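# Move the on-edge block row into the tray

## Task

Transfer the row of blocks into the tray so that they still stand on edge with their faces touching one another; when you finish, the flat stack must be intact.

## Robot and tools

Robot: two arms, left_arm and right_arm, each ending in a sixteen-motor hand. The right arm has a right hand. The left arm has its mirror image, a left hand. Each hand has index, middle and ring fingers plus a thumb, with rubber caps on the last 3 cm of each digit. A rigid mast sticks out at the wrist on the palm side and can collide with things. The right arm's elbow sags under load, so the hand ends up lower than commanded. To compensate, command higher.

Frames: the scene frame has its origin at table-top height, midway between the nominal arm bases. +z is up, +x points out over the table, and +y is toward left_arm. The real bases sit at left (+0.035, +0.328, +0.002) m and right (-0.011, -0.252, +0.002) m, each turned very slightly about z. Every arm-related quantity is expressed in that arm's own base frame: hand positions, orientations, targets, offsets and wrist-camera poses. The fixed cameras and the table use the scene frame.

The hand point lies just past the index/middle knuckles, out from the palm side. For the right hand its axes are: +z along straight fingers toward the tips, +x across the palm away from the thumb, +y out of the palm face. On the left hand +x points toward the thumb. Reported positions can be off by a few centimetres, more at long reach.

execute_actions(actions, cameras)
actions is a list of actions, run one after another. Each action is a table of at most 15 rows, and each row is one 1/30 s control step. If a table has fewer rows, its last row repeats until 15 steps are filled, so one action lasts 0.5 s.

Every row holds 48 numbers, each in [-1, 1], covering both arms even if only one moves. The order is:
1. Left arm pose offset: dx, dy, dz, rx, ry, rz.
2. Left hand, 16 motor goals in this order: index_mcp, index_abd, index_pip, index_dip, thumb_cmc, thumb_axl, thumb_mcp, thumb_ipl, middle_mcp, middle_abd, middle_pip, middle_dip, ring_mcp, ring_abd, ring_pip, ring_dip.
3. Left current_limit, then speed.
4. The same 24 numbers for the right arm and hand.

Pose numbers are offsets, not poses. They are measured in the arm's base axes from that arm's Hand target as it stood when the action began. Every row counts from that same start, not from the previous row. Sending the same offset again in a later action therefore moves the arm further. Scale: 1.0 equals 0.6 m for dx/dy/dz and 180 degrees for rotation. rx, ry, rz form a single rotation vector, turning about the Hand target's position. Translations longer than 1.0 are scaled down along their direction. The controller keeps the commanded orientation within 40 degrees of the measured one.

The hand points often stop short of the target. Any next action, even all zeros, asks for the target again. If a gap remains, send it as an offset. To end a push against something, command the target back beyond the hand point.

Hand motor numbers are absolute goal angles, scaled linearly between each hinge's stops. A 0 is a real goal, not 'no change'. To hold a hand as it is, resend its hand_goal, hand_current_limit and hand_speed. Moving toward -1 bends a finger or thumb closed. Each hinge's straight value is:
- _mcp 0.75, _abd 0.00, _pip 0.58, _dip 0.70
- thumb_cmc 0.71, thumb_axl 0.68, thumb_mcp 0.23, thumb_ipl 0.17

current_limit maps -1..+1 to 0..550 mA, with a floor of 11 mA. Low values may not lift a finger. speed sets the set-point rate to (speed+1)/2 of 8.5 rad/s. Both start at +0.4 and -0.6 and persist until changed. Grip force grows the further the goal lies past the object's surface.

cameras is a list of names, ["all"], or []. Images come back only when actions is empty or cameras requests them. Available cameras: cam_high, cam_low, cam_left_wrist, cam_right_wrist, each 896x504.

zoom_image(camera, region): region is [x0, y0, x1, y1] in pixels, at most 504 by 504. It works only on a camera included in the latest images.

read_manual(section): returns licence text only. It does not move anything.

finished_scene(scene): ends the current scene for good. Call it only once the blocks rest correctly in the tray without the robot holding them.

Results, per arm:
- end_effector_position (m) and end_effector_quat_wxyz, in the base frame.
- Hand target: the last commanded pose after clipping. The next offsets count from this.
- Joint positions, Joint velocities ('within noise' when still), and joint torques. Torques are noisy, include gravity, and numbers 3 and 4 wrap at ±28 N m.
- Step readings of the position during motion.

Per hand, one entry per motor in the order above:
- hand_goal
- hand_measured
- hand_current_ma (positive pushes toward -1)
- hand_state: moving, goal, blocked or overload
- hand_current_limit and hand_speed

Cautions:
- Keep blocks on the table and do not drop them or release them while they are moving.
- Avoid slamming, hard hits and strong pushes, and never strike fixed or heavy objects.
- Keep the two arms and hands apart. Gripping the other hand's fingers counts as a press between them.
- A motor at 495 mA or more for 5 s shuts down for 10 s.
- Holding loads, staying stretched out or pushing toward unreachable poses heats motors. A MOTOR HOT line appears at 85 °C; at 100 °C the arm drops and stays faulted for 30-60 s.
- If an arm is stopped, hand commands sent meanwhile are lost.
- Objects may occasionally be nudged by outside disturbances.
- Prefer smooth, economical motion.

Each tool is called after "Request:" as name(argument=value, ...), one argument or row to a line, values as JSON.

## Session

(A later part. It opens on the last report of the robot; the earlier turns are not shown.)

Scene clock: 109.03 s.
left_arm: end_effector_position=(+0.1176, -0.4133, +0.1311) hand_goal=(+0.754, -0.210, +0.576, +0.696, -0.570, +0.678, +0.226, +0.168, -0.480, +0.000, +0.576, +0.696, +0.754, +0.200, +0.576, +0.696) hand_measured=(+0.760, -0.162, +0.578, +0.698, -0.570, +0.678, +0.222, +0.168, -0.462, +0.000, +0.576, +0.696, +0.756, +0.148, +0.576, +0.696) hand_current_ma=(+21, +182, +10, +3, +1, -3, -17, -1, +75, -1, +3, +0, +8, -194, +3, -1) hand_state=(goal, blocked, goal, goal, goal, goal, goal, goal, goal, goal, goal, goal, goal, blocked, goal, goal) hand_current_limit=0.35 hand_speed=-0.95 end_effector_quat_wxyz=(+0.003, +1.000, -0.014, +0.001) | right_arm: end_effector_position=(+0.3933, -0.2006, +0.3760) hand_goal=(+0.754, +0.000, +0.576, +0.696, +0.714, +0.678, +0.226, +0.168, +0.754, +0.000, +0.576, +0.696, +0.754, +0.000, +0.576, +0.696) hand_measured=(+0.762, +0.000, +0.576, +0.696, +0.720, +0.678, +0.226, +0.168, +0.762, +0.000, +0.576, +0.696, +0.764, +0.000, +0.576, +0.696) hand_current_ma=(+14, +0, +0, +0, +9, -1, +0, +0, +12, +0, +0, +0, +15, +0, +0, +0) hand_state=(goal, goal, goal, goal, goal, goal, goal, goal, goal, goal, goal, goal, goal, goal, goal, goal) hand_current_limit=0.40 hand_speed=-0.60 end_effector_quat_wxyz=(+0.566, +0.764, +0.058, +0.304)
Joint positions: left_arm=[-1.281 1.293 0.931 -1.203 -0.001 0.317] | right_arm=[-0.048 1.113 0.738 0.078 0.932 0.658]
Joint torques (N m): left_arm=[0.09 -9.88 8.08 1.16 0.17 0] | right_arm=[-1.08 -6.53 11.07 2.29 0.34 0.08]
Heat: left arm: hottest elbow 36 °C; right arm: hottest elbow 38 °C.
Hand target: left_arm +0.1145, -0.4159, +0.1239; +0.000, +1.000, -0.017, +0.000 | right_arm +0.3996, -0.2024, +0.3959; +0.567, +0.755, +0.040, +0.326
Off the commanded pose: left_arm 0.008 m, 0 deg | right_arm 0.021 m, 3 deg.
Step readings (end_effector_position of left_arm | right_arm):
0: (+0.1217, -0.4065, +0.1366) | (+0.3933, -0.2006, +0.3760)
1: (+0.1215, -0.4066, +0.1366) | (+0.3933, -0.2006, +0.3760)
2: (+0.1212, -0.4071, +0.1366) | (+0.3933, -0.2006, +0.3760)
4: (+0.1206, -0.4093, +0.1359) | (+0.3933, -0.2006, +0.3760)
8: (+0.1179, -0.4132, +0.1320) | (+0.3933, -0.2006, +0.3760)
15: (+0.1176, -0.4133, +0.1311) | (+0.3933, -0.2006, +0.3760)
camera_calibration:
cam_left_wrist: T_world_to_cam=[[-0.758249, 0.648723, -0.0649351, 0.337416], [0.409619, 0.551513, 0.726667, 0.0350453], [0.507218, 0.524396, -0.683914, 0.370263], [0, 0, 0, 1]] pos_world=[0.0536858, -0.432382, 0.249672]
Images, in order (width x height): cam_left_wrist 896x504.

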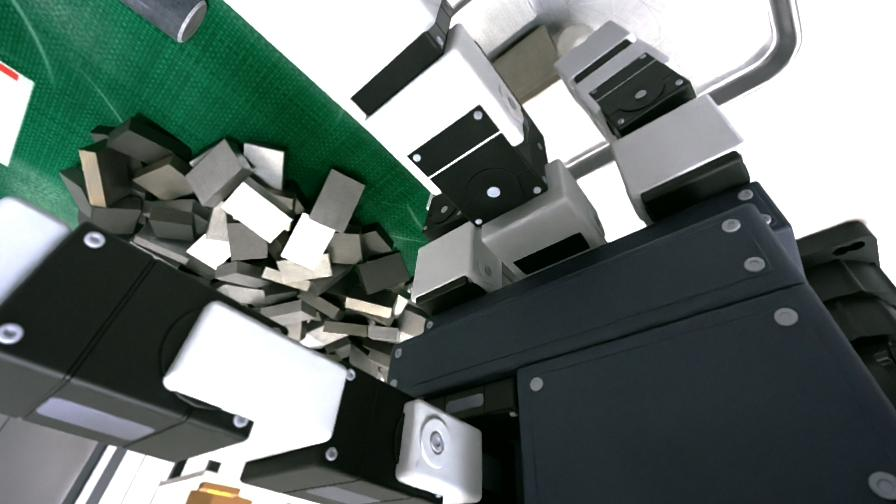

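Request:
execute_actions(
  actions=[
    [[0.001,-0.0125,-0.005,0,0,0,0.754,-0.21,0.576,0.696,-0.57,0.678,0.226,0.168,-0.48,0,0.576,0.696,0.754,0.2,0.576,0.696,0.35,-0.95,0,0,0,0,0,0,0.754,0,0.576,0.696,0.714,0.678,0.226,0.168,0.754,0,0.576,0.696,0.754,0,0.576,0.696,0.4,-0.6]],
  ],
  cameras=["cam_left_wrist"],
)

Request:
zoom_image(
  camera="cam_left_wrist",
  region=[460, 0, 600, 120],
)

Scene clock: 109.97 s.
left_arm: end_effector_position=(+0.1173, -0.4134, +0.1240) hand_goal=(+0.754, -0.210, +0.576, +0.696, -0.570, +0.678, +0.226, +0.168, -0.480, +0.000, +0.576, +0.696, +0.754, +0.200, +0.576, +0.696) hand_measured=(+0.778, -0.162, +0.590, +0.702, -0.570, +0.678, +0.222, +0.168, -0.462, +0.000, +0.576, +0.696, +0.772, +0.148, +0.588, +0.702) hand_current_ma=(+104, +182, +53, +23, +1, -3, -17, -1, +75, -1, +3, +0, +80, -194, +47, +25) hand_state=(blocked, blocked, goal, goal, goal, goal, goal, goal, goal, goal, goal, goal, goal, blocked, goal, goal) hand_current_limit=0.35 hand_speed=-0.95 end_effector_quat_wxyz=(-0.006, +1.000, -0.014, +0.000) | right_arm: end_effector_position=(+0.3933, -0.2006, +0.3760) hand_goal=(+0.754, +0.000, +0.576, +0.696, +0.714, +0.678, +0.226, +0.168, +0.754, +0.000, +0.576, +0.696, +0.754, +0.000, +0.576, +0.696) hand_measured=(+0.762, +0.000, +0.576, +0.696, +0.720, +0.678, +0.226, +0.168, +0.762, +0.000, +0.576, +0.696, +0.764, +0.000, +0.576, +0.696) hand_current_ma=(+14, +0, +0, +0, +9, -1, +0, +0, +12, +0, +0, +0, +15, +0, +0, +0) hand_state=(goal, goal, goal, goal, goal, goal, goal, goal, goal, goal, goal, goal, goal, goal, goal, goal) hand_current_limit=0.40 hand_speed=-0.60 end_effector_quat_wxyz=(+0.566, +0.764, +0.058, +0.304)
Joint positions: left_arm=[-1.283 1.31 0.931 -1.203 -0.003 0.317] | right_arm=[-0.048 1.113 0.738 0.078 0.932 0.658]
Joint torques (N m): left_arm=[0.32 -9.47 8.96 1.46 0.28 -0.05] | right_arm=[-1.14 -6.53 11.07 2.3 0.33 0.09]
Heat: left arm: hottest elbow 36 °C; right arm: hottest elbow 38 °C.
Hand target: left_arm +0.1152, -0.4234, +0.1209; +0.000, +1.000, -0.017, +0.000 | right_arm +0.3996, -0.2024, +0.3959; +0.567, +0.755, +0.040, +0.326
Off the commanded pose: left_arm 0.011 m, 1 deg | right_arm 0.021 m, 3 deg.
Step readings (end_effector_position of left_arm | right_arm):
0: (+0.1176, -0.4133, +0.1311) | (+0.3933, -0.2006, +0.3760)
1: (+0.1176, -0.4133, +0.1311) | (+0.3933, -0.2006, +0.3760)
2: (+0.1174, -0.4135, +0.1310) | (+0.3933, -0.2006, +0.3760)
4: (+0.1170, -0.4136, +0.1301) | (+0.3933, -0.2006, +0.3760)
8: (+0.1172, -0.4135, +0.1272) | (+0.3933, -0.2006, +0.3760)
15: (+0.1173, -0.4134, +0.1240) | (+0.3933, -0.2006, +0.3760)
camera_calibration:
cam_left_wrist: T_world_to_cam=[[-0.757381, 0.650918, -0.0517645, 0.336001], [0.412475, 0.538378, 0.734857, 0.0337088], [0.5062, 0.535215, -0.676244, 0.369206], [0, 0, 0, 1]] pos_world=[0.0536848, -0.434462, 0.242295]
Images, in order (width x height): cam_left_wrist 896x504.

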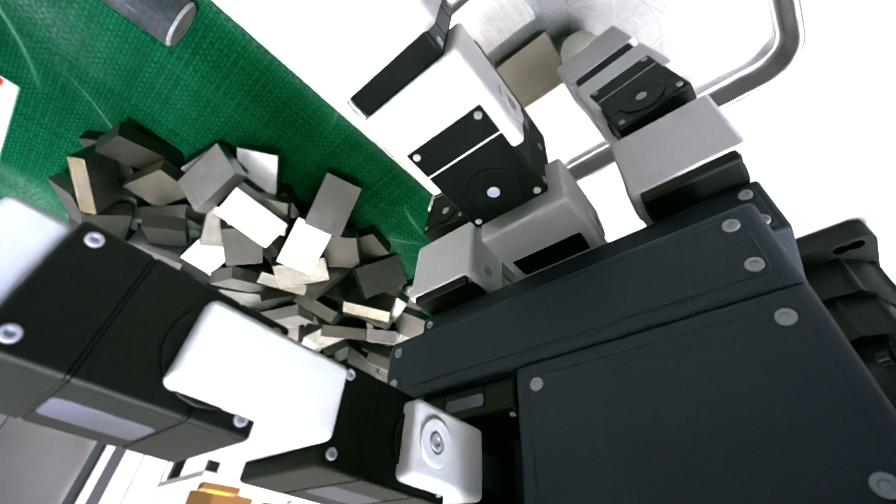

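Scaled by 3.600.

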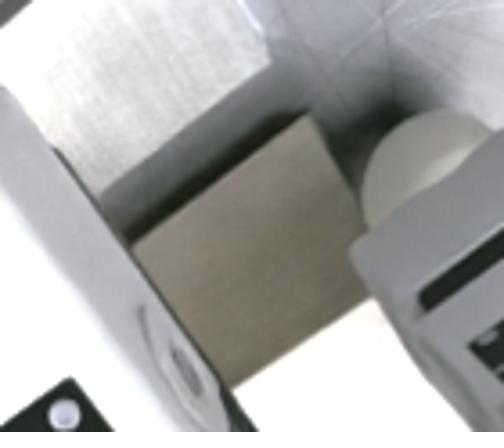

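Request:
execute_actions(
  actions=[
    [[0.0,-0.004,0.013,0,0,0,0.754,-0.21,0.576,0.696,-0.57,0.678,0.226,0.168,-0.48,0,0.576,0.696,0.754,0.2,0.576,0.696,0.35,-0.95,0,0,0,0,0,0,0.754,0,0.576,0.696,0.714,0.678,0.226,0.168,0.754,0,0.576,0.696,0.754,0,0.576,0.696,0.4,-0.6]],
  ],
  cameras=["cam_left_wrist"],
)

Request:
zoom_image(
  camera="cam_left_wrist",
  region=[460, 0, 600, 120],
)

Scene clock: 110.83 s.
left_arm: end_effector_position=(+0.1172, -0.4133, +0.1239) hand_goal=(+0.754, -0.210, +0.576, +0.696, -0.570, +0.678, +0.226, +0.168, -0.480, +0.000, +0.576, +0.696, +0.754, +0.200, +0.576, +0.696) hand_measured=(+0.778, -0.162, +0.590, +0.702, -0.570, +0.678, +0.222, +0.168, -0.462, +0.000, +0.576, +0.696, +0.772, +0.148, +0.588, +0.702) hand_current_ma=(+104, +182, +53, +23, +1, -3, -17, -1, +75, -1, +3, +0, +80, -194, +47, +25) hand_state=(blocked, blocked, goal, goal, goal, goal, goal, goal, goal, goal, goal, goal, goal, blocked, goal, goal) hand_current_limit=0.35 hand_speed=-0.95 end_effector_quat_wxyz=(-0.006, +1.000, -0.015, +0.000) | right_arm: end_effector_position=(+0.3933, -0.2006, +0.3760) hand_goal=(+0.754, +0.000, +0.576, +0.696, +0.714, +0.678, +0.226, +0.168, +0.754, +0.000, +0.576, +0.696, +0.754, +0.000, +0.576, +0.696) hand_measured=(+0.762, +0.000, +0.576, +0.696, +0.720, +0.678, +0.226, +0.168, +0.762, +0.000, +0.576, +0.696, +0.764, +0.000, +0.576, +0.696) hand_current_ma=(+14, +0, +0, +0, +9, -1, +0, +0, +12, +0, +0, +0, +15, +0, +0, +0) hand_state=(goal, goal, goal, goal, goal, goal, goal, goal, goal, goal, goal, goal, goal, goal, goal, goal) hand_current_limit=0.40 hand_speed=-0.60 end_effector_quat_wxyz=(+0.566, +0.764, +0.058, +0.304)
Joint positions: left_arm=[-1.283 1.31 0.931 -1.204 -0.003 0.317] | right_arm=[-0.048 1.113 0.738 0.078 0.932 0.658]
Joint torques (N m): left_arm=[-0.03 -9.64 10.47 0.65 0.26 -0.05] | right_arm=[-1.03 -6.36 11.07 2.29 0.33 0.09]
Heat: left arm: hottest elbow 36 °C; right arm: hottest elbow 38 °C.
Hand target: left_arm +0.1152, -0.4258, +0.1287; +0.000, +1.000, -0.017, +0.000 | right_arm +0.3996, -0.2024, +0.3959; +0.567, +0.755, +0.040, +0.326
Off the commanded pose: left_arm 0.014 m, 1 deg | right_arm 0.021 m, 3 deg.
Step readings (end_effector_position of left_arm | right_arm):
0: (+0.1173, -0.4134, +0.1240) | (+0.3933, -0.2006, +0.3760)
1: (+0.1173, -0.4134, +0.1240) | (+0.3933, -0.2006, +0.3760)
2: (+0.1173, -0.4134, +0.1240) | (+0.3933, -0.2006, +0.3760)
4: (+0.1173, -0.4134, +0.1240) | (+0.3933, -0.2006, +0.3760)
8: (+0.1172, -0.4133, +0.1239) | (+0.3933, -0.2006, +0.3760)
15: (+0.1172, -0.4133, +0.1239) | (+0.3933, -0.2006, +0.3760)
camera_calibration:
cam_left_wrist: T_world_to_cam=[[-0.757157, 0.651211, -0.051347, 0.335794], [0.412538, 0.537636, 0.735364, 0.033361], [0.506483, 0.535604, -0.675724, 0.369214], [0, 0, 0, 1]] pos_world=[0.0534854, -0.434361, 0.242196]
Images, in order (width x height): cam_left_wrist 896x504.

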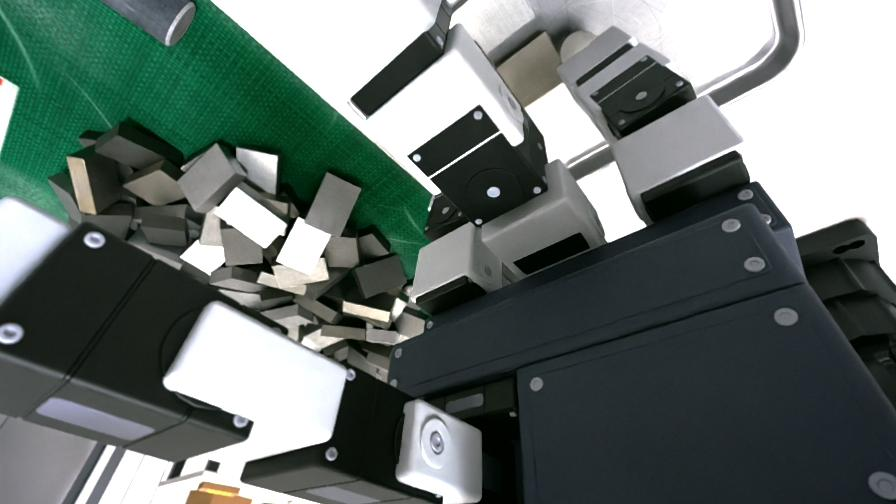

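Scaled by 3.600.

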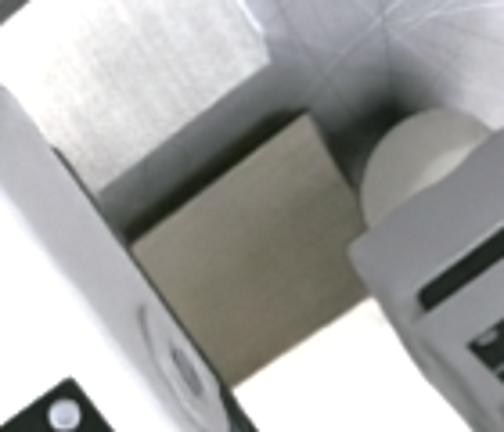

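Request:
execute_actions(
  actions=[
    [[0.002,-0.008,0.025,-0.004,0,0,0.754,-0.21,0.576,0.696,-0.57,0.678,0.226,0.168,-0.48,0,0.576,0.696,0.754,0.2,0.576,0.696,0.35,-0.95,0,0,0,0,0,0,0.754,0,0.576,0.696,0.714,0.678,0.226,0.168,0.754,0,0.576,0.696,0.754,0,0.576,0.696,0.4,-0.6]],
  ],
  cameras=["cam_left_wrist"],
)

Request:
zoom_image(
  camera="cam_left_wrist",
  region=[460, 0, 600, 120],
)

Scene clock: 111.70 s.
left_arm: end_effector_position=(+0.1151, -0.4118, +0.1245) hand_goal=(+0.754, -0.210, +0.576, +0.696, -0.570, +0.678, +0.226, +0.168, -0.480, +0.000, +0.576, +0.696, +0.754, +0.200, +0.576, +0.696) hand_measured=(+0.760, -0.162, +0.582, +0.700, -0.570, +0.678, +0.222, +0.168, -0.462, +0.000, +0.576, +0.696, +0.752, +0.148, +0.576, +0.698) hand_current_ma=(+22, +182, +21, +18, +1, -3, -17, -1, +75, -1, +3, +0, -10, -194, -1, +5) hand_state=(goal, blocked, goal, goal, goal, goal, goal, goal, goal, goal, goal, goal, goal, blocked, goal, goal) hand_current_limit=0.35 hand_speed=-0.95 end_effector_quat_wxyz=(-0.011, +1.000, -0.016, -0.004) | right_arm: end_effector_position=(+0.3933, -0.2006, +0.3760) hand_goal=(+0.754, +0.000, +0.576, +0.696, +0.714, +0.678, +0.226, +0.168, +0.754, +0.000, +0.576, +0.696, +0.754, +0.000, +0.576, +0.696) hand_measured=(+0.762, +0.000, +0.576, +0.696, +0.720, +0.678, +0.226, +0.168, +0.762, +0.000, +0.576, +0.696, +0.764, +0.000, +0.576, +0.696) hand_current_ma=(+14, +0, +0, +0, +9, -1, +0, +0, +12, +0, +0, +0, +15, +0, +0, +0) hand_state=(goal, goal, goal, goal, goal, goal, goal, goal, goal, goal, goal, goal, goal, goal, goal, goal) hand_current_limit=0.40 hand_speed=-0.60 end_effector_quat_wxyz=(+0.566, +0.764, +0.058, +0.304)
Joint positions: left_arm=[-1.285 1.31 0.935 -1.218 0.001 0.317] | right_arm=[-0.048 1.113 0.738 0.078 0.932 0.658]
Joint torques (N m): left_arm=[0.03 -10.4 12.37 0.13 0.24 -0.04] | right_arm=[-1.08 -6.48 11.06 2.3 0.33 0.09]
Heat: left arm: hottest elbow 36 °C; right arm: hottest elbow 38 °C.
Hand target: left_arm +0.1164, -0.4307, +0.1438; +0.007, +1.000, -0.017, +0.000 | right_arm +0.3996, -0.2024, +0.3959; +0.567, +0.755, +0.040, +0.326
Off the commanded pose: left_arm 0.027 m, 2 deg | right_arm 0.021 m, 3 deg.
Step readings (end_effector_position of left_arm | right_arm):
0: (+0.1172, -0.4133, +0.1239) | (+0.3933, -0.2006, +0.3760)
1: (+0.1172, -0.4132, +0.1239) | (+0.3933, -0.2006, +0.3760)
2: (+0.1171, -0.4129, +0.1238) | (+0.3933, -0.2006, +0.3760)
4: (+0.1165, -0.4120, +0.1234) | (+0.3933, -0.2006, +0.3760)
8: (+0.1153, -0.4110, +0.1231) | (+0.3933, -0.2006, +0.3760)
15: (+0.1151, -0.4118, +0.1246) | (+0.3933, -0.2006, +0.3760)
camera_calibration:
cam_left_wrist: T_world_to_cam=[[-0.756317, 0.65299, -0.0398476, 0.332462], [0.418969, 0.530245, 0.737092, 0.0288997], [0.502443, 0.540781, -0.674616, 0.3723], [0, 0, 0, 1]] pos_world=[0.0522791, -0.433751, 0.243106]
Images, in order (width x height): cam_left_wrist 896x504.

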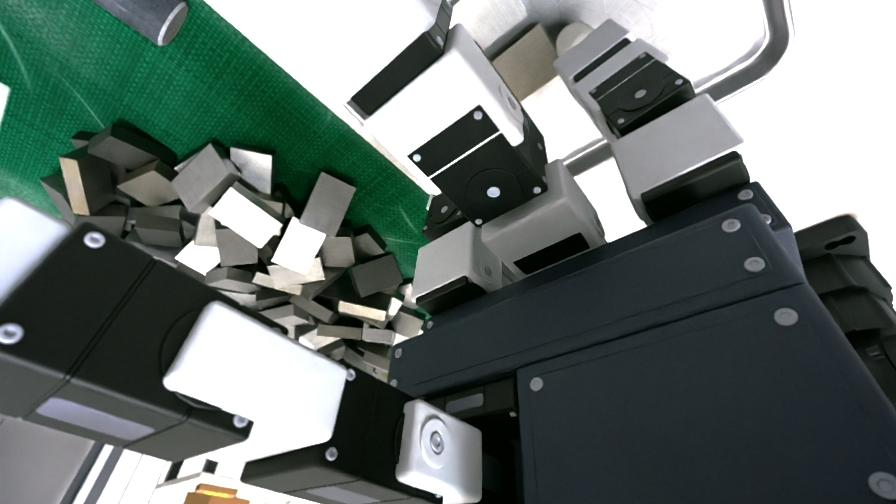

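Scaled by 3.600.

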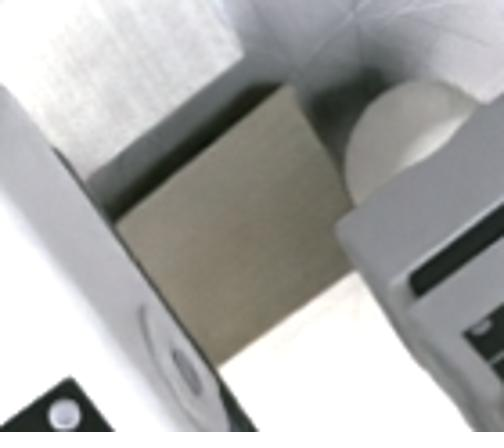

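Request:
execute_actions(
  actions=[
    [[0.0003,-0.001,0.009,-0.002,0,0,0.754,-0.21,0.576,0.696,-0.57,0.678,0.226,0.168,-0.48,0,0.576,0.696,0.754,0.2,0.576,0.696,0.35,-0.95,0,0,0,0,0,0,0.754,0,0.576,0.696,0.714,0.678,0.226,0.168,0.754,0,0.576,0.696,0.754,0,0.576,0.696,0.4,-0.6]],
    [[0,0,0,0,0,0,0.754,-0.172,0.576,0.696,-0.57,0.678,0.226,0.168,-0.48,0,0.576,0.696,0.754,0.158,0.576,0.696,0.35,-0.97,0,0,0,0,0,0,0.754,0,0.576,0.696,0.714,0.678,0.226,0.168,0.754,0,0.576,0.696,0.754,0,0.576,0.696,0.4,-0.6]],
  ],
  cameras=["cam_left_wrist"],
)

Request:
zoom_image(
  camera="cam_left_wrist",
  region=[460, 0, 600, 120],
)

Scene clock: 113.27 s.
left_arm: end_effector_position=(+0.1146, -0.4119, +0.1262) hand_goal=(+0.754, -0.172, +0.576, +0.696, -0.570, +0.678, +0.226, +0.168, -0.480, +0.000, +0.576, +0.696, +0.754, +0.158, +0.576, +0.696) hand_measured=(+0.756, -0.158, +0.578, +0.700, -0.570, +0.678, +0.222, +0.168, -0.462, +0.000, +0.576, +0.696, +0.752, +0.144, +0.576, +0.698) hand_current_ma=(+6, +51, +10, +12, +1, -3, -17, -1, +75, -1, +3, +0, -10, -47, -1, +5) hand_state=(goal, goal, goal, goal, goal, goal, goal, goal, goal, goal, goal, goal, goal, goal, goal, goal) hand_current_limit=0.35 hand_speed=-0.97 end_effector_quat_wxyz=(-0.012, +1.000, -0.016, -0.006) | right_arm: end_effector_position=(+0.3933, -0.2006, +0.3760) hand_goal=(+0.754, +0.000, +0.576, +0.696, +0.714, +0.678, +0.226, +0.168, +0.754, +0.000, +0.576, +0.696, +0.754, +0.000, +0.576, +0.696) hand_measured=(+0.762, +0.000, +0.576, +0.696, +0.720, +0.678, +0.226, +0.168, +0.762, +0.000, +0.576, +0.696, +0.764, +0.000, +0.576, +0.696) hand_current_ma=(+14, +0, +0, +0, +9, -1, +0, +0, +12, +0, +0, +0, +15, +0, +0, +0) hand_state=(goal, goal, goal, goal, goal, goal, goal, goal, goal, goal, goal, goal, goal, goal, goal, goal) hand_current_limit=0.40 hand_speed=-0.60 end_effector_quat_wxyz=(+0.566, +0.764, +0.058, +0.304)
Joint positions: left_arm=[-1.285 1.31 0.941 -1.227 0.004 0.317] | right_arm=[-0.048 1.113 0.738 0.078 0.932 0.658]
Joint torques (N m): left_arm=[0.26 -11.11 12.46 0.17 0.2 -0.03] | right_arm=[-1.03 -6.42 11.07 2.32 0.34 0.09]
Heat: left arm: hottest elbow 36 °C; right arm: hottest elbow 38 °C.
Hand target: left_arm +0.1166, -0.4313, +0.1492; +0.010, +1.000, -0.017, +0.000 | right_arm +0.3996, -0.2024, +0.3959; +0.567, +0.755, +0.040, +0.326
Off the commanded pose: left_arm 0.030 m, 3 deg | right_arm 0.021 m, 3 deg.
Step readings (end_effector_position of left_arm | right_arm):
0: (+0.1151, -0.4118, +0.1245) | (+0.3933, -0.2006, +0.3760)
1: (+0.1151, -0.4118, +0.1245) | (+0.3933, -0.2006, +0.3760)
2: (+0.1150, -0.4116, +0.1245) | (+0.3933, -0.2006, +0.3760)
4: (+0.1147, -0.4113, +0.1246) | (+0.3933, -0.2006, +0.3760)
8: (+0.1146, -0.4116, +0.1256) | (+0.3933, -0.2006, +0.3760)
15: (+0.1146, -0.4120, +0.1262) | (+0.3933, -0.2006, +0.3760)
16: (+0.1146, -0.4119, +0.1262) | (+0.3933, -0.2006, +0.3760)
17: (+0.1146, -0.4119, +0.1262) | (+0.3933, -0.2006, +0.3760)
19: (+0.1146, -0.4119, +0.1262) | (+0.3933, -0.2006, +0.3760)
23: (+0.1146, -0.4119, +0.1262) | (+0.3933, -0.2006, +0.3760)
30: (+0.1146, -0.4119, +0.1262) | (+0.3933, -0.2006, +0.3760)
camera_calibration:
cam_left_wrist: T_world_to_cam=[[-0.756451, 0.653065, -0.0358858, 0.331787], [0.421495, 0.528706, 0.736758, 0.0270346], [0.500124, 0.542196, -0.675204, 0.374729], [0, 0, 0, 1]] pos_world=[0.052175, -0.434149, 0.245007]
Images, in order (width x height): cam_left_wrist 896x504.

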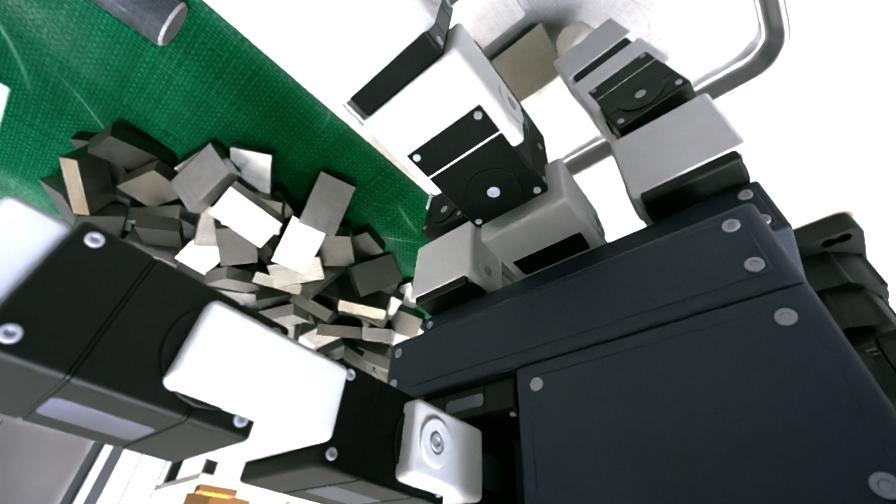

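Scaled by 3.600.

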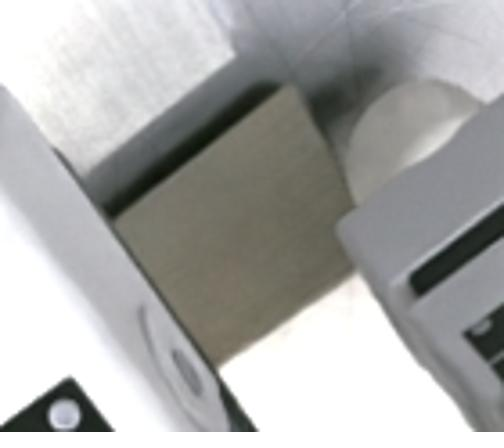

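Request:
execute_actions(
  actions=[
    [[0,0.0270,-0.058,0.006,0,0,0.754,-0.172,0.576,0.696,-0.57,0.678,0.226,0.168,-0.48,0,0.576,0.696,0.754,0.158,0.576,0.696,0.35,-0.97,0,0,0,0,0,0,0.754,0,0.576,0.696,0.714,0.678,0.226,0.168,0.754,0,0.576,0.696,0.754,0,0.576,0.696,0.4,-0.6]],
  ],
  cameras=["cam_left_wrist"],
)

Request:
zoom_image(
  camera="cam_left_wrist",
  region=[460, 0, 600, 120],
)

Scene clock: 114.40 s.
left_arm: end_effector_position=(+0.1152, -0.4137, +0.1190) hand_goal=(+0.754, -0.172, +0.576, +0.696, -0.570, +0.678, +0.226, +0.168, -0.480, +0.000, +0.576, +0.696, +0.754, +0.158, +0.576, +0.696) hand_measured=(+0.758, -0.158, +0.578, +0.700, -0.570, +0.678, +0.222, +0.168, -0.462, +0.000, +0.576, +0.696, +0.758, +0.142, +0.580, +0.698) hand_current_ma=(+13, +45, +10, +12, +1, -3, -17, -1, +75, -1, +3, +0, +15, -57, +12, +5) hand_state=(goal, goal, goal, goal, goal, goal, goal, goal, goal, goal, goal, goal, goal, goal, goal, goal) hand_current_limit=0.35 hand_speed=-0.97 end_effector_quat_wxyz=(-0.001, +1.000, -0.016, -0.002) | right_arm: end_effector_position=(+0.3933, -0.2006, +0.3760) hand_goal=(+0.754, +0.000, +0.576, +0.696, +0.714, +0.678, +0.226, +0.168, +0.754, +0.000, +0.576, +0.696, +0.754, +0.000, +0.576, +0.696) hand_measured=(+0.762, +0.000, +0.576, +0.696, +0.720, +0.678, +0.226, +0.168, +0.762, +0.000, +0.576, +0.696, +0.764, +0.000, +0.576, +0.696) hand_current_ma=(+14, +0, +0, +0, +9, -1, +0, +0, +12, +0, +0, +0, +15, +0, +0, +0) hand_state=(goal, goal, goal, goal, goal, goal, goal, goal, goal, goal, goal, goal, goal, goal, goal, goal) hand_current_limit=0.40 hand_speed=-0.60 end_effector_quat_wxyz=(+0.566, +0.764, +0.058, +0.304)
Joint positions: left_arm=[-1.286 1.31 0.915 -1.179 0.002 0.317] | right_arm=[-0.048 1.113 0.738 0.078 0.932 0.658]
Joint torques (N m): left_arm=[0.97 -10.52 7.82 1.29 0.01 0.06] | right_arm=[-1.08 -6.42 11.07 2.3 0.34 0.09]
Heat: left arm: hottest elbow 36 °C; right arm: hottest elbow 38 °C.
Hand target: left_arm +0.1166, -0.4150, +0.1143; +0.000, +1.000, -0.017, +0.000 | right_arm +0.3996, -0.2024, +0.3959; +0.567, +0.755, +0.040, +0.326
Off the commanded pose: left_arm 0.005 m, 0 deg | right_arm 0.021 m, 3 deg.
Step readings (end_effector_position of left_arm | right_arm):
0: (+0.1146, -0.4119, +0.1262) | (+0.3933, -0.2006, +0.3760)
1: (+0.1146, -0.4119, +0.1262) | (+0.3933, -0.2006, +0.3760)
2: (+0.1147, -0.4121, +0.1263) | (+0.3933, -0.2006, +0.3760)
4: (+0.1153, -0.4144, +0.1269) | (+0.3933, -0.2006, +0.3760)
8: (+0.1160, -0.4175, +0.1254) | (+0.3933, -0.2006, +0.3760)
15: (+0.1152, -0.4137, +0.1190) | (+0.3933, -0.2006, +0.3760)
camera_calibration:
cam_left_wrist: T_world_to_cam=[[-0.755831, 0.652402, -0.0555971, 0.335236], [0.415976, 0.544022, 0.7287, 0.0409661], [0.505651, 0.527647, -0.682573, 0.364788], [0, 0, 0, 1]] pos_world=[0.0518851, -0.433474, 0.237781]
Images, in order (width x height): cam_left_wrist 896x504.

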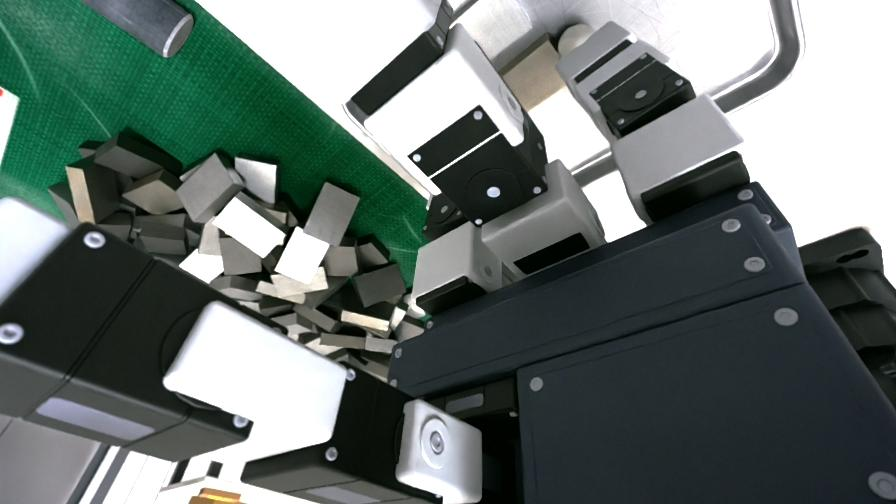

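Scaled by 3.600.

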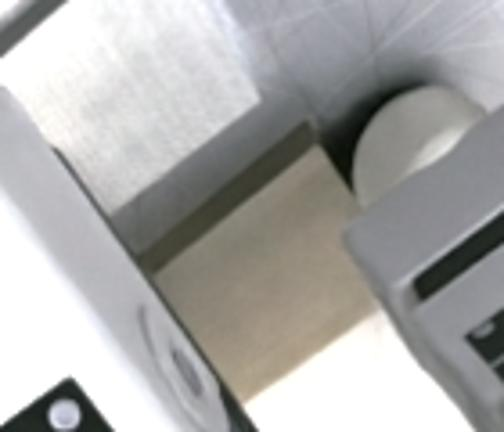

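Request:
execute_actions(
  actions=[
    [[0,-0.004,-0.006,0,0,0,0.754,-0.12,0.576,0.696,-0.57,0.678,0.226,0.168,-0.48,0,0.576,0.696,0.754,0.105,0.576,0.696,0.35,-0.9,0,0,0,0,0,0,0.754,0,0.576,0.696,0.714,0.678,0.226,0.168,0.754,0,0.576,0.696,0.754,0,0.576,0.696,0.4,-0.6]],
    [[0,0,0,0,0,0,0.754,-0.195,0.576,0.696,-0.57,0.678,0.226,0.168,-0.48,0,0.576,0.696,0.754,0.185,0.576,0.696,0.3,-0.94,0,0,0,0,0,0,0.754,0,0.576,0.696,0.714,0.678,0.226,0.168,0.754,0,0.576,0.696,0.754,0,0.576,0.696,0.4,-0.6]],
    [[0,0,0,0,0,0,0.754,-0.195,0.576,0.696,-0.57,0.678,0.226,0.168,-0.48,0,0.576,0.696,0.754,0.185,0.576,0.696,0.3,-0.94,0,0,0,0,0,0,0.754,0,0.576,0.696,0.714,0.678,0.226,0.168,0.754,0,0.576,0.696,0.754,0,0.576,0.696,0.4,-0.6]],
  ],
  cameras=["cam_left_wrist"],
)

Request:
zoom_image(
  camera="cam_left_wrist",
  region=[460, 0, 600, 120],
)

Scene clock: 116.73 s.
left_arm: end_effector_position=(+0.1165, -0.4180, +0.1200) hand_goal=(+0.754, -0.194, +0.576, +0.696, -0.570, +0.678, +0.226, +0.168, -0.480, +0.000, +0.576, +0.696, +0.754, +0.186, +0.576, +0.696) hand_measured=(+0.756, -0.164, +0.578, +0.698, -0.570, +0.678, +0.222, +0.168, -0.462, +0.000, +0.576, +0.696, +0.756, +0.138, +0.578, +0.698) hand_current_ma=(+5, +109, +9, +10, +1, -3, -17, -1, +75, -1, +3, +0, +4, -180, +8, +5) hand_state=(goal, blocked, goal, goal, goal, goal, goal, goal, goal, goal, goal, goal, goal, blocked, goal, goal) hand_current_limit=0.30 hand_speed=-0.94 end_effector_quat_wxyz=(+0.007, +1.000, -0.016, +0.001) | right_arm: end_effector_position=(+0.3933, -0.2006, +0.3760) hand_goal=(+0.754, +0.000, +0.576, +0.696, +0.714, +0.678, +0.226, +0.168, +0.754, +0.000, +0.576, +0.696, +0.754, +0.000, +0.576, +0.696) hand_measured=(+0.762, +0.000, +0.576, +0.696, +0.720, +0.678, +0.226, +0.168, +0.762, +0.000, +0.576, +0.696, +0.764, +0.000, +0.576, +0.696) hand_current_ma=(+14, +0, +0, +0, +9, -1, +0, +0, +12, +0, +0, +0, +15, +0, +0, +0) hand_state=(goal, goal, goal, goal, goal, goal, goal, goal, goal, goal, goal, goal, goal, goal, goal, goal) hand_current_limit=0.40 hand_speed=-0.60 end_effector_quat_wxyz=(+0.566, +0.764, +0.058, +0.304)
Joint positions: left_arm=[-1.286 1.312 0.915 -1.16 0.002 0.317] | right_arm=[-0.048 1.113 0.738 0.078 0.932 0.658]
Joint torques (N m): left_arm=[0.67 -9.88 7.66 1.06 0.03 0.05] | right_arm=[-1.03 -6.53 11.04 2.3 0.34 0.09]
Heat: left arm: hottest elbow 36 °C; right arm: hottest elbow 38 °C.
Hand target: left_arm +0.1166, -0.4175, +0.1107; +0.000, +1.000, -0.017, +0.000 | right_arm +0.3996, -0.2024, +0.3959; +0.567, +0.755, +0.040, +0.326
Off the commanded pose: left_arm 0.009 m, 1 deg | right_arm 0.021 m, 3 deg.
Step readings (end_effector_position of left_arm | right_arm):
0: (+0.1152, -0.4137, +0.1190) | (+0.3933, -0.2006, +0.3760)
1: (+0.1153, -0.4138, +0.1191) | (+0.3933, -0.2006, +0.3760)
2: (+0.1154, -0.4141, +0.1192) | (+0.3933, -0.2006, +0.3760)
4: (+0.1159, -0.4158, +0.1198) | (+0.3933, -0.2006, +0.3760)
8: (+0.1164, -0.4177, +0.1205) | (+0.3933, -0.2006, +0.3760)
15: (+0.1165, -0.4180, +0.1203) | (+0.3933, -0.2006, +0.3760)
16: (+0.1165, -0.4180, +0.1203) | (+0.3933, -0.2006, +0.3760)
17: (+0.1165, -0.4180, +0.1203) | (+0.3933, -0.2006, +0.3760)
19: (+0.1165, -0.4180, +0.1203) | (+0.3933, -0.2006, +0.3760)
23: (+0.1165, -0.4180, +0.1200) | (+0.3933, -0.2006, +0.3760)
30: (+0.1165, -0.4180, +0.1200) | (+0.3933, -0.2006, +0.3760)
31: (+0.1165, -0.4180, +0.1200) | (+0.3933, -0.2006, +0.3760)
32: (+0.1165, -0.4180, +0.1200) | (+0.3933, -0.2006, +0.3760)
34: (+0.1165, -0.4180, +0.1200) | (+0.3933, -0.2006, +0.3760)
38: (+0.1165, -0.4180, +0.1200) | (+0.3933, -0.2006, +0.3760)
45: (+0.1165, -0.4180, +0.1200) | (+0.3933, -0.2006, +0.3760)
camera_calibration:
cam_left_wrist: T_world_to_cam=[[-0.75554, 0.651393, -0.069622, 0.340296], [0.412553, 0.555664, 0.721829, 0.04817], [0.508881, 0.516648, -0.68856, 0.362842], [0, 0, 0, 1]] pos_world=[0.0525908, -0.435894, 0.23876]
Images, in order (width x height): cam_left_wrist 896x504.

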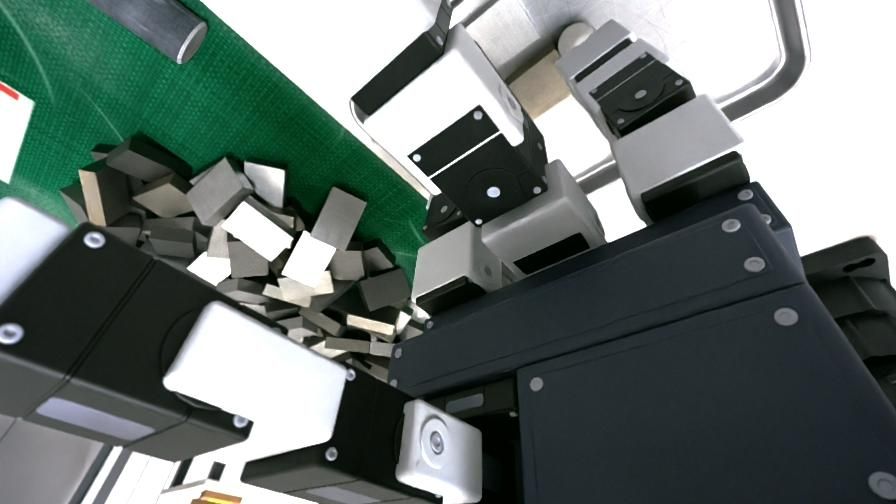

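Scaled by 3.600.

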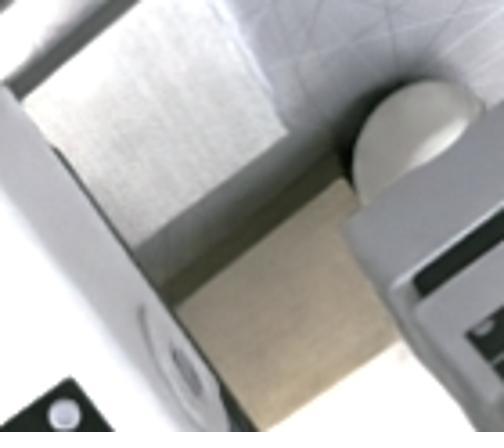

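Request:
execute_actions(
  actions=[
    [[0,0.001,0,0.0095,0,0,0.754,-0.12,0.576,0.696,-0.57,0.678,0.226,0.168,-0.48,0,0.576,0.696,0.754,0.11,0.576,0.696,0.35,-0.85,0,0,0,0,0,0,0.754,0,0.576,0.696,0.714,0.678,0.226,0.168,0.754,0,0.576,0.696,0.754,0,0.576,0.696,0.4,-0.6]],
  ],
)

Scene clock: 117.70 s.
left_arm: end_effector_position=(+0.1167, -0.4154, +0.1179) hand_goal=(+0.754, -0.120, +0.576, +0.696, -0.570, +0.678, +0.226, +0.168, -0.480, +0.000, +0.576, +0.696, +0.754, +0.110, +0.576, +0.696) hand_measured=(+0.756, -0.122, +0.578, +0.698, -0.570, +0.678, +0.222, +0.168, -0.462, +0.000, +0.576, +0.696, +0.742, +0.130, +0.570, +0.694) hand_current_ma=(+4, -8, +8, +10, +1, -3, -17, -1, +75, -1, +3, +0, -48, +70, -23, -10) hand_state=(goal, goal, goal, goal, goal, goal, goal, goal, goal, goal, goal, goal, goal, goal, goal, goal) hand_current_limit=0.35 hand_speed=-0.85 end_effector_quat_wxyz=(+0.000, +1.000, -0.016, +0.001) | right_arm: end_effector_position=(+0.3933, -0.2006, +0.3760) hand_goal=(+0.754, +0.000, +0.576, +0.696, +0.714, +0.678, +0.226, +0.168, +0.754, +0.000, +0.576, +0.696, +0.754, +0.000, +0.576, +0.696) hand_measured=(+0.762, +0.000, +0.576, +0.696, +0.720, +0.678, +0.226, +0.168, +0.762, +0.000, +0.576, +0.696, +0.764, +0.000, +0.576, +0.696) hand_current_ma=(+14, +0, +0, +0, +9, -1, +0, +0, +12, +0, +0, +0, +15, +0, +0, +0) hand_state=(goal, goal, goal, goal, goal, goal, goal, goal, goal, goal, goal, goal, goal, goal, goal, goal) hand_current_limit=0.40 hand_speed=-0.60 end_effector_quat_wxyz=(+0.566, +0.764, +0.058, +0.304)
Joint positions: left_arm=[-1.286 1.315 0.915 -1.17 -0.003 0.317] | right_arm=[-0.048 1.113 0.738 0.078 0.932 0.658]
Joint torques (N m): left_arm=[0.62 -8.53 9.29 -0.02 -0.13 0.02] | right_arm=[-1.03 -6.42 11.06 2.32 0.34 0.09]
Heat: left arm: hottest elbow 36 °C; right arm: hottest elbow 38 °C.
Hand target: left_arm +0.1166, -0.4168, +0.1107; -0.015, +1.000, -0.017, +0.000 | right_arm +0.3996, -0.2024, +0.3959; +0.567, +0.755, +0.040, +0.326
Off the commanded pose: left_arm 0.007 m, 2 deg | right_arm 0.021 m, 3 deg.
Step readings (end_effector_position of left_arm | right_arm):
0: (+0.1165, -0.4180, +0.1200) | (+0.3933, -0.2006, +0.3760)
1: (+0.1165, -0.4180, +0.1200) | (+0.3933, -0.2006, +0.3760)
2: (+0.1165, -0.4180, +0.1199) | (+0.3933, -0.2006, +0.3760)
4: (+0.1167, -0.4176, +0.1188) | (+0.3933, -0.2006, +0.3760)
8: (+0.1167, -0.4161, +0.1181) | (+0.3933, -0.2006, +0.3760)
15: (+0.1166, -0.4154, +0.1179) | (+0.3933, -0.2006, +0.3760)

Request:
execute_actions(
  actions=[
    [[0,0,0,0,0,0,0.754,-0.205,0.576,0.696,-0.57,0.678,0.226,0.168,-0.48,0,0.576,0.696,0.754,0.185,0.576,0.696,0.3,-0.93,0,0,0,0,0,0,0.754,0,0.576,0.696,0.714,0.678,0.226,0.168,0.754,0,0.576,0.696,0.754,0,0.576,0.696,0.4,-0.6]],
    [[0.006,-0.02,0.045,-0.013,-0.004,0,0.754,-0.205,0.576,0.696,-0.57,0.678,0.226,0.168,-0.48,0,0.576,0.696,0.754,0.185,0.576,0.696,0.3,-0.94,0,0,0,0,0,0,0.754,0,0.576,0.696,0.714,0.678,0.226,0.168,0.754,0,0.576,0.696,0.754,0,0.576,0.696,0.4,-0.6]],
  ],
  cameras=["cam_left_wrist"],
)

Request:
zoom_image(
  camera="cam_left_wrist",
  region=[460, 0, 600, 120],
)

Scene clock: 119.07 s.
left_arm: end_effector_position=(+0.1158, -0.4108, +0.1179) hand_goal=(+0.754, -0.204, +0.576, +0.696, -0.570, +0.678, +0.226, +0.168, -0.480, +0.000, +0.576, +0.696, +0.754, +0.186, +0.576, +0.696) hand_measured=(+0.752, -0.164, +0.576, +0.698, -0.570, +0.678, +0.222, +0.168, -0.462, +0.000, +0.576, +0.696, +0.742, +0.142, +0.568, +0.690) hand_current_ma=(-8, +150, +0, +5, +1, -3, -17, -1, +75, -1, +3, +0, -49, -169, -30, -20) hand_state=(goal, blocked, goal, goal, goal, goal, goal, goal, goal, goal, goal, goal, goal, blocked, goal, goal) hand_current_limit=0.30 hand_speed=-0.94 end_effector_quat_wxyz=(-0.011, +1.000, -0.016, -0.001) | right_arm: end_effector_position=(+0.3933, -0.2006, +0.3760) hand_goal=(+0.754, +0.000, +0.576, +0.696, +0.714, +0.678, +0.226, +0.168, +0.754, +0.000, +0.576, +0.696, +0.754, +0.000, +0.576, +0.696) hand_measured=(+0.762, +0.000, +0.576, +0.696, +0.720, +0.678, +0.226, +0.168, +0.762, +0.000, +0.576, +0.696, +0.764, +0.000, +0.576, +0.696) hand_current_ma=(+14, +0, +0, +0, +9, -1, +0, +0, +12, +0, +0, +0, +15, +0, +0, +0) hand_state=(goal, goal, goal, goal, goal, goal, goal, goal, goal, goal, goal, goal, goal, goal, goal, goal) hand_current_limit=0.40 hand_speed=-0.60 end_effector_quat_wxyz=(+0.566, +0.764, +0.058, +0.304)
Joint positions: left_arm=[-1.286 1.315 0.921 -1.199 -0.005 0.317] | right_arm=[-0.048 1.113 0.738 0.078 0.932 0.658]
Joint torques (N m): left_arm=[0.67 -10.58 12.25 0.03 -0.05 0] | right_arm=[-1.08 -6.36 11.06 2.29 0.33 0.09]
Heat: left arm: hottest elbow 37 °C; right arm: hottest elbow 38 °C.
Hand target: left_arm +0.1202, -0.4289, +0.1378; +0.006, +1.000, -0.016, +0.006 | right_arm +0.3996, -0.2024, +0.3959; +0.567, +0.755, +0.040, +0.326
Off the commanded pose: left_arm 0.027 m, 2 deg | right_arm 0.021 m, 3 deg.
Step readings (end_effector_position of left_arm | right_arm):
0: (+0.1167, -0.4154, +0.1179) | (+0.3933, -0.2006, +0.3760)
1: (+0.1167, -0.4154, +0.1179) | (+0.3933, -0.2006, +0.3760)
2: (+0.1167, -0.4154, +0.1179) | (+0.3933, -0.2006, +0.3760)
4: (+0.1166, -0.4152, +0.1178) | (+0.3933, -0.2006, +0.3760)
8: (+0.1163, -0.4151, +0.1176) | (+0.3933, -0.2006, +0.3760)
15: (+0.1163, -0.4151, +0.1176) | (+0.3933, -0.2006, +0.3760)
16: (+0.1163, -0.4151, +0.1176) | (+0.3933, -0.2006, +0.3760)
17: (+0.1163, -0.4149, +0.1176) | (+0.3933, -0.2006, +0.3760)
19: (+0.1163, -0.4143, +0.1180) | (+0.3933, -0.2006, +0.3760)
23: (+0.1159, -0.4112, +0.1171) | (+0.3933, -0.2006, +0.3760)
30: (+0.1158, -0.4107, +0.1178) | (+0.3933, -0.2006, +0.3760)
camera_calibration:
cam_left_wrist: T_world_to_cam=[[-0.755704, 0.653456, -0.0436671, 0.332662], [0.414594, 0.528949, 0.740489, 0.0325342], [0.506975, 0.541487, -0.670648, 0.366326], [0, 0, 0, 1]] pos_world=[0.0521874, -0.43295, 0.236111]
Images, in order (width x height): cam_left_wrist 896x504.

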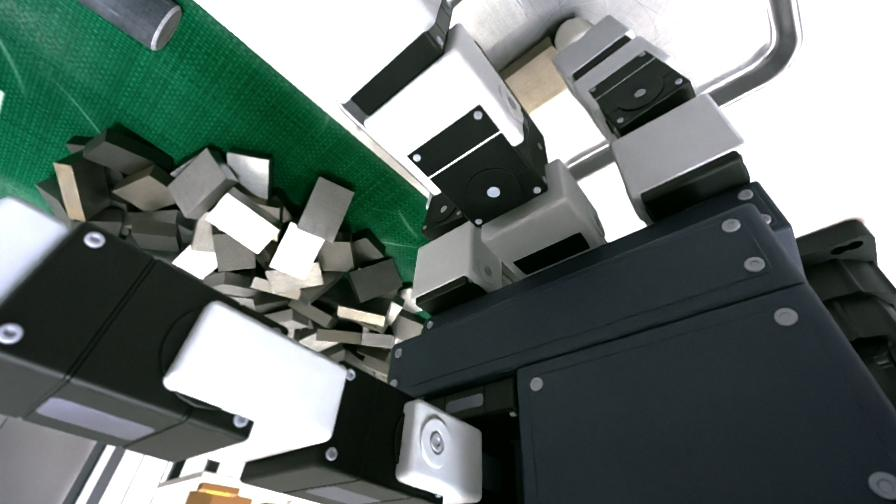

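Scaled by 3.600.

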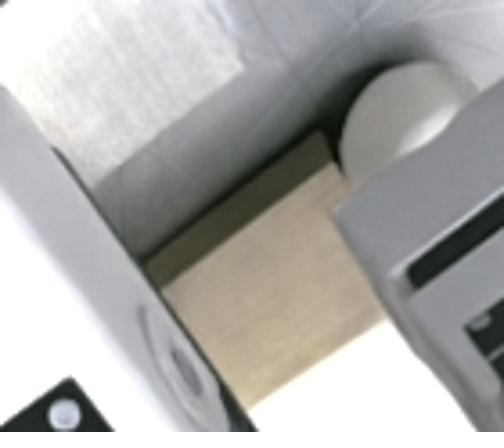

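Request:
execute_actions(
  actions=[
    [[0.001,-0.003,0.018,-0.002,0,0,0.754,-0.205,0.576,0.696,-0.57,0.678,0.226,0.168,-0.48,0,0.576,0.696,0.754,0.185,0.576,0.696,0.3,-0.94,0,0,0,0,0,0,0.754,0,0.576,0.696,0.714,0.678,0.226,0.168,0.754,0,0.576,0.696,0.754,0,0.576,0.696,0.4,-0.6]],
    [[0.0005,-0.002,0.025,-0.001,0,0,0.754,-0.205,0.576,0.696,-0.57,0.678,0.226,0.168,-0.48,0,0.576,0.696,0.754,0.185,0.576,0.696,0.3,-0.94,0,0,0,0,0,0,0.754,0,0.576,0.696,0.714,0.678,0.226,0.168,0.754,0,0.576,0.696,0.754,0,0.576,0.696,0.4,-0.6]],
  ],
  cameras=["cam_left_wrist"],
)

Request:
zoom_image(
  camera="cam_left_wrist",
  region=[460, 0, 600, 120],
)

Scene clock: 120.47 s.
left_arm: end_effector_position=(+0.1168, -0.4144, +0.1368) hand_goal=(+0.754, -0.204, +0.576, +0.696, -0.570, +0.678, +0.226, +0.168, -0.480, +0.000, +0.576, +0.696, +0.754, +0.186, +0.576, +0.696) hand_measured=(+0.752, -0.164, +0.576, +0.698, -0.570, +0.678, +0.222, +0.168, -0.462, +0.000, +0.576, +0.696, +0.750, +0.142, +0.574, +0.694) hand_current_ma=(-8, +150, +0, +5, +1, -3, -17, -1, +75, -1, +3, +0, -14, -169, -9, -10) hand_state=(goal, blocked, goal, goal, goal, goal, goal, goal, goal, goal, goal, goal, goal, blocked, goal, goal) hand_current_limit=0.30 hand_speed=-0.94 end_effector_quat_wxyz=(-0.015, +1.000, -0.016, -0.002) | right_arm: end_effector_position=(+0.3933, -0.2006, +0.3760) hand_goal=(+0.754, +0.000, +0.576, +0.696, +0.714, +0.678, +0.226, +0.168, +0.754, +0.000, +0.576, +0.696, +0.754, +0.000, +0.576, +0.696) hand_measured=(+0.762, +0.000, +0.576, +0.696, +0.720, +0.678, +0.226, +0.168, +0.762, +0.000, +0.576, +0.696, +0.764, +0.000, +0.576, +0.696) hand_current_ma=(+14, +0, +0, +0, +9, -1, +0, +0, +12, +0, +0, +0, +15, +0, +0, +0) hand_state=(goal, goal, goal, goal, goal, goal, goal, goal, goal, goal, goal, goal, goal, goal, goal, goal) hand_current_limit=0.40 hand_speed=-0.60 end_effector_quat_wxyz=(+0.566, +0.764, +0.058, +0.304)
Joint positions: left_arm=[-1.286 1.31 0.971 -1.261 -0.005 0.317] | right_arm=[-0.048 1.113 0.738 0.078 0.932 0.658]
Joint torques (N m): left_arm=[0.62 -11.87 12.53 0.1 0.1 0.01] | right_arm=[-0.97 -6.42 11.06 2.32 0.33 0.08]
Heat: left arm: hottest elbow 37 °C; right arm: hottest elbow 38 °C.
Hand target: left_arm +0.1210, -0.4318, +0.1634; +0.010, +1.000, -0.016, +0.006 | right_arm +0.3996, -0.2024, +0.3959; +0.567, +0.755, +0.040, +0.326
Off the commanded pose: left_arm 0.032 m, 3 deg | right_arm 0.021 m, 3 deg.
Step readings (end_effector_position of left_arm | right_arm):
0: (+0.1158, -0.4108, +0.1179) | (+0.3933, -0.2006, +0.3760)
1: (+0.1157, -0.4107, +0.1179) | (+0.3933, -0.2006, +0.3760)
2: (+0.1157, -0.4106, +0.1182) | (+0.3933, -0.2006, +0.3760)
4: (+0.1157, -0.4106, +0.1197) | (+0.3933, -0.2006, +0.3760)
8: (+0.1161, -0.4118, +0.1231) | (+0.3933, -0.2006, +0.3760)
15: (+0.1162, -0.4124, +0.1243) | (+0.3933, -0.2006, +0.3760)
16: (+0.1163, -0.4124, +0.1245) | (+0.3933, -0.2006, +0.3760)
17: (+0.1162, -0.4122, +0.1250) | (+0.3933, -0.2006, +0.3760)
19: (+0.1160, -0.4116, +0.1268) | (+0.3933, -0.2006, +0.3760)
23: (+0.1165, -0.4133, +0.1327) | (+0.3933, -0.2006, +0.3760)
30: (+0.1169, -0.4147, +0.1369) | (+0.3933, -0.2006, +0.3760)
camera_calibration:
cam_left_wrist: T_world_to_cam=[[-0.755718, 0.653796, -0.0379521, 0.336027], [0.416051, 0.524049, 0.743151, 0.0174923], [0.505758, 0.545823, -0.668046, 0.381959], [0, 0, 0, 1]] pos_world=[0.0534853, -0.437342, 0.25492]
Images, in order (width x height): cam_left_wrist 896x504.

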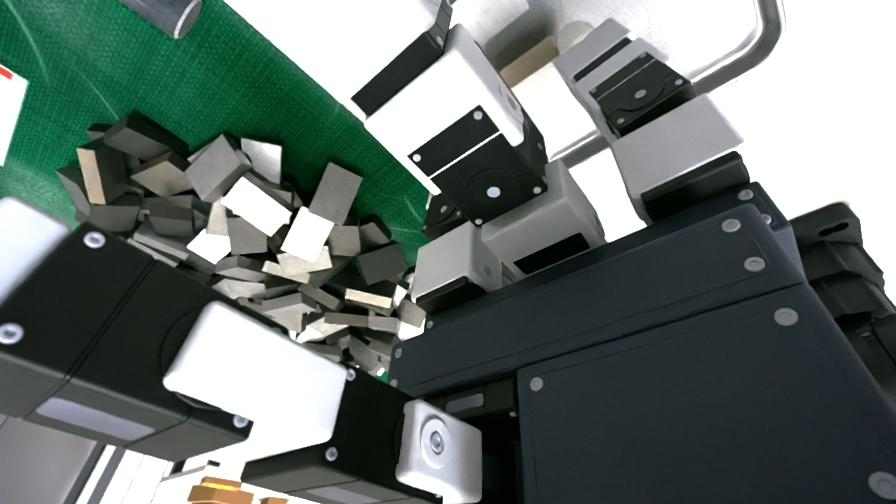

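Scaled by 3.600.

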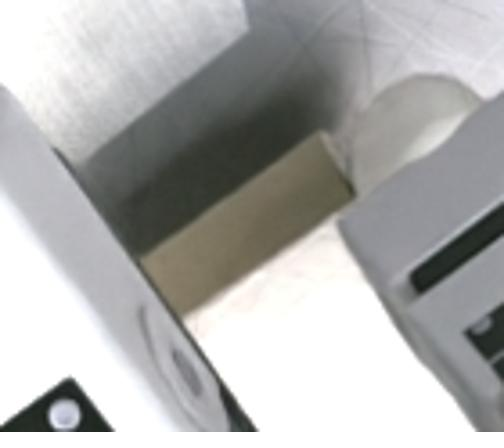

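Request:
execute_actions(
  actions=[
    [[-0.004,0.0195,-0.05,0.006,0.0035,0,0.754,-0.205,0.576,0.696,-0.57,0.678,0.226,0.168,-0.48,0,0.576,0.696,0.754,0.185,0.576,0.696,0.3,-0.94,0,0,0,0,0,0,0.754,0,0.576,0.696,0.714,0.678,0.226,0.168,0.754,0,0.576,0.696,0.754,0,0.576,0.696,0.4,-0.6]],
  ],
  cameras=["cam_left_wrist"],
)

Request:
zoom_image(
  camera="cam_left_wrist",
  region=[460, 0, 600, 120],
)

Scene clock: 121.83 s.
left_arm: end_effector_position=(+0.1179, -0.4198, +0.1358) hand_goal=(+0.754, -0.204, +0.576, +0.696, -0.570, +0.678, +0.226, +0.168, -0.480, +0.000, +0.576, +0.696, +0.754, +0.186, +0.576, +0.696) hand_measured=(+0.752, -0.164, +0.576, +0.698, -0.570, +0.678, +0.222, +0.168, -0.462, +0.000, +0.576, +0.696, +0.750, +0.142, +0.574, +0.694) hand_current_ma=(-8, +150, +0, +5, +1, -3, -17, -1, +75, -1, +3, +0, -12, -169, -8, -10) hand_state=(goal, blocked, goal, goal, goal, goal, goal, goal, goal, goal, goal, goal, goal, blocked, goal, goal) hand_current_limit=0.30 hand_speed=-0.94 end_effector_quat_wxyz=(-0.001, +1.000, -0.016, +0.001) | right_arm: end_effector_position=(+0.3933, -0.2006, +0.3760) hand_goal=(+0.754, +0.000, +0.576, +0.696, +0.714, +0.678, +0.226, +0.168, +0.754, +0.000, +0.576, +0.696, +0.754, +0.000, +0.576, +0.696) hand_measured=(+0.762, +0.000, +0.576, +0.696, +0.720, +0.678, +0.226, +0.168, +0.762, +0.000, +0.576, +0.696, +0.764, +0.000, +0.576, +0.696) hand_current_ma=(+14, +0, +0, +0, +9, -1, +0, +0, +12, +0, +0, +0, +15, +0, +0, +0) hand_state=(goal, goal, goal, goal, goal, goal, goal, goal, goal, goal, goal, goal, goal, goal, goal, goal) hand_current_limit=0.40 hand_speed=-0.60 end_effector_quat_wxyz=(+0.566, +0.764, +0.058, +0.304)
Joint positions: left_arm=[-1.286 1.31 0.961 -1.225 -0.002 0.317] | right_arm=[-0.048 1.113 0.738 0.078 0.932 0.658]
Joint torques (N m): left_arm=[0.97 -11.22 8.02 1.07 0.21 0.09] | right_arm=[-1.08 -6.48 11.07 2.3 0.34 0.09]
Heat: left arm: hottest elbow 37 °C; right arm: hottest elbow 39 °C.
Hand target: left_arm +0.1186, -0.4202, +0.1335; +0.001, +1.000, -0.016, +0.000 | right_arm +0.3996, -0.2024, +0.3959; +0.567, +0.755, +0.040, +0.326
Off the commanded pose: left_arm 0.002 m, 0 deg | right_arm 0.021 m, 3 deg.
Step readings (end_effector_position of left_arm | right_arm):
0: (+0.1168, -0.4144, +0.1368) | (+0.3933, -0.2006, +0.3760)
1: (+0.1168, -0.4144, +0.1368) | (+0.3933, -0.2006, +0.3760)
2: (+0.1169, -0.4145, +0.1368) | (+0.3933, -0.2006, +0.3760)
4: (+0.1173, -0.4163, +0.1374) | (+0.3933, -0.2006, +0.3760)
8: (+0.1185, -0.4214, +0.1392) | (+0.3933, -0.2006, +0.3760)
15: (+0.1181, -0.4201, +0.1361) | (+0.3933, -0.2006, +0.3760)
camera_calibration:
cam_left_wrist: T_world_to_cam=[[-0.755542, 0.652419, -0.0592158, 0.342696], [0.412275, 0.543786, 0.730976, 0.0310274], [0.509103, 0.52787, -0.679829, 0.377405], [0, 0, 0, 1]] pos_world=[0.0539912, -0.439674, 0.254183]
Images, in order (width x height): cam_left_wrist 896x504.

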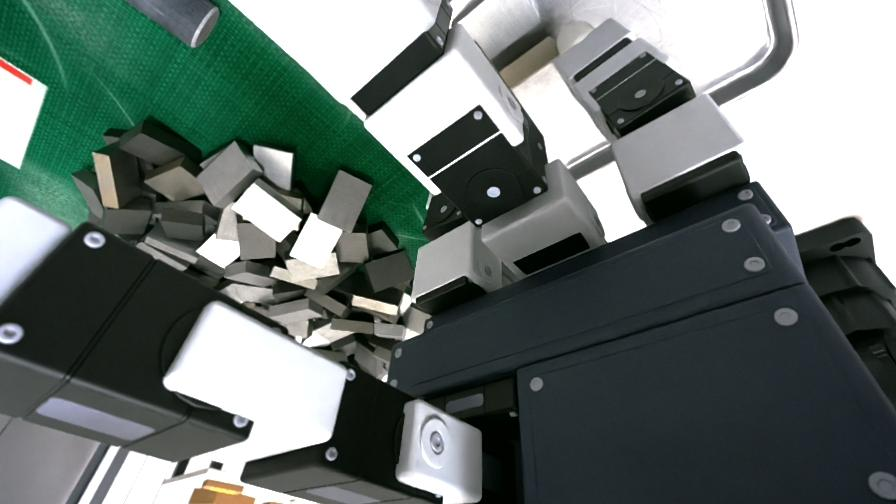

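Scaled by 3.600.

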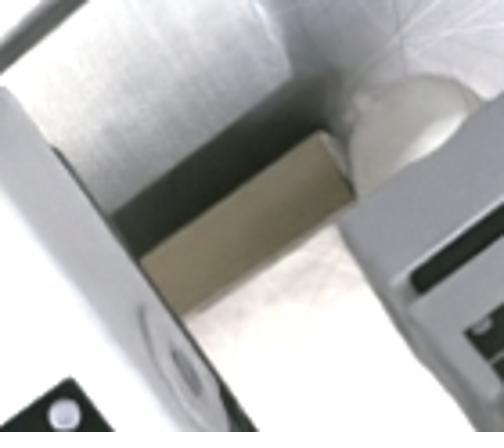

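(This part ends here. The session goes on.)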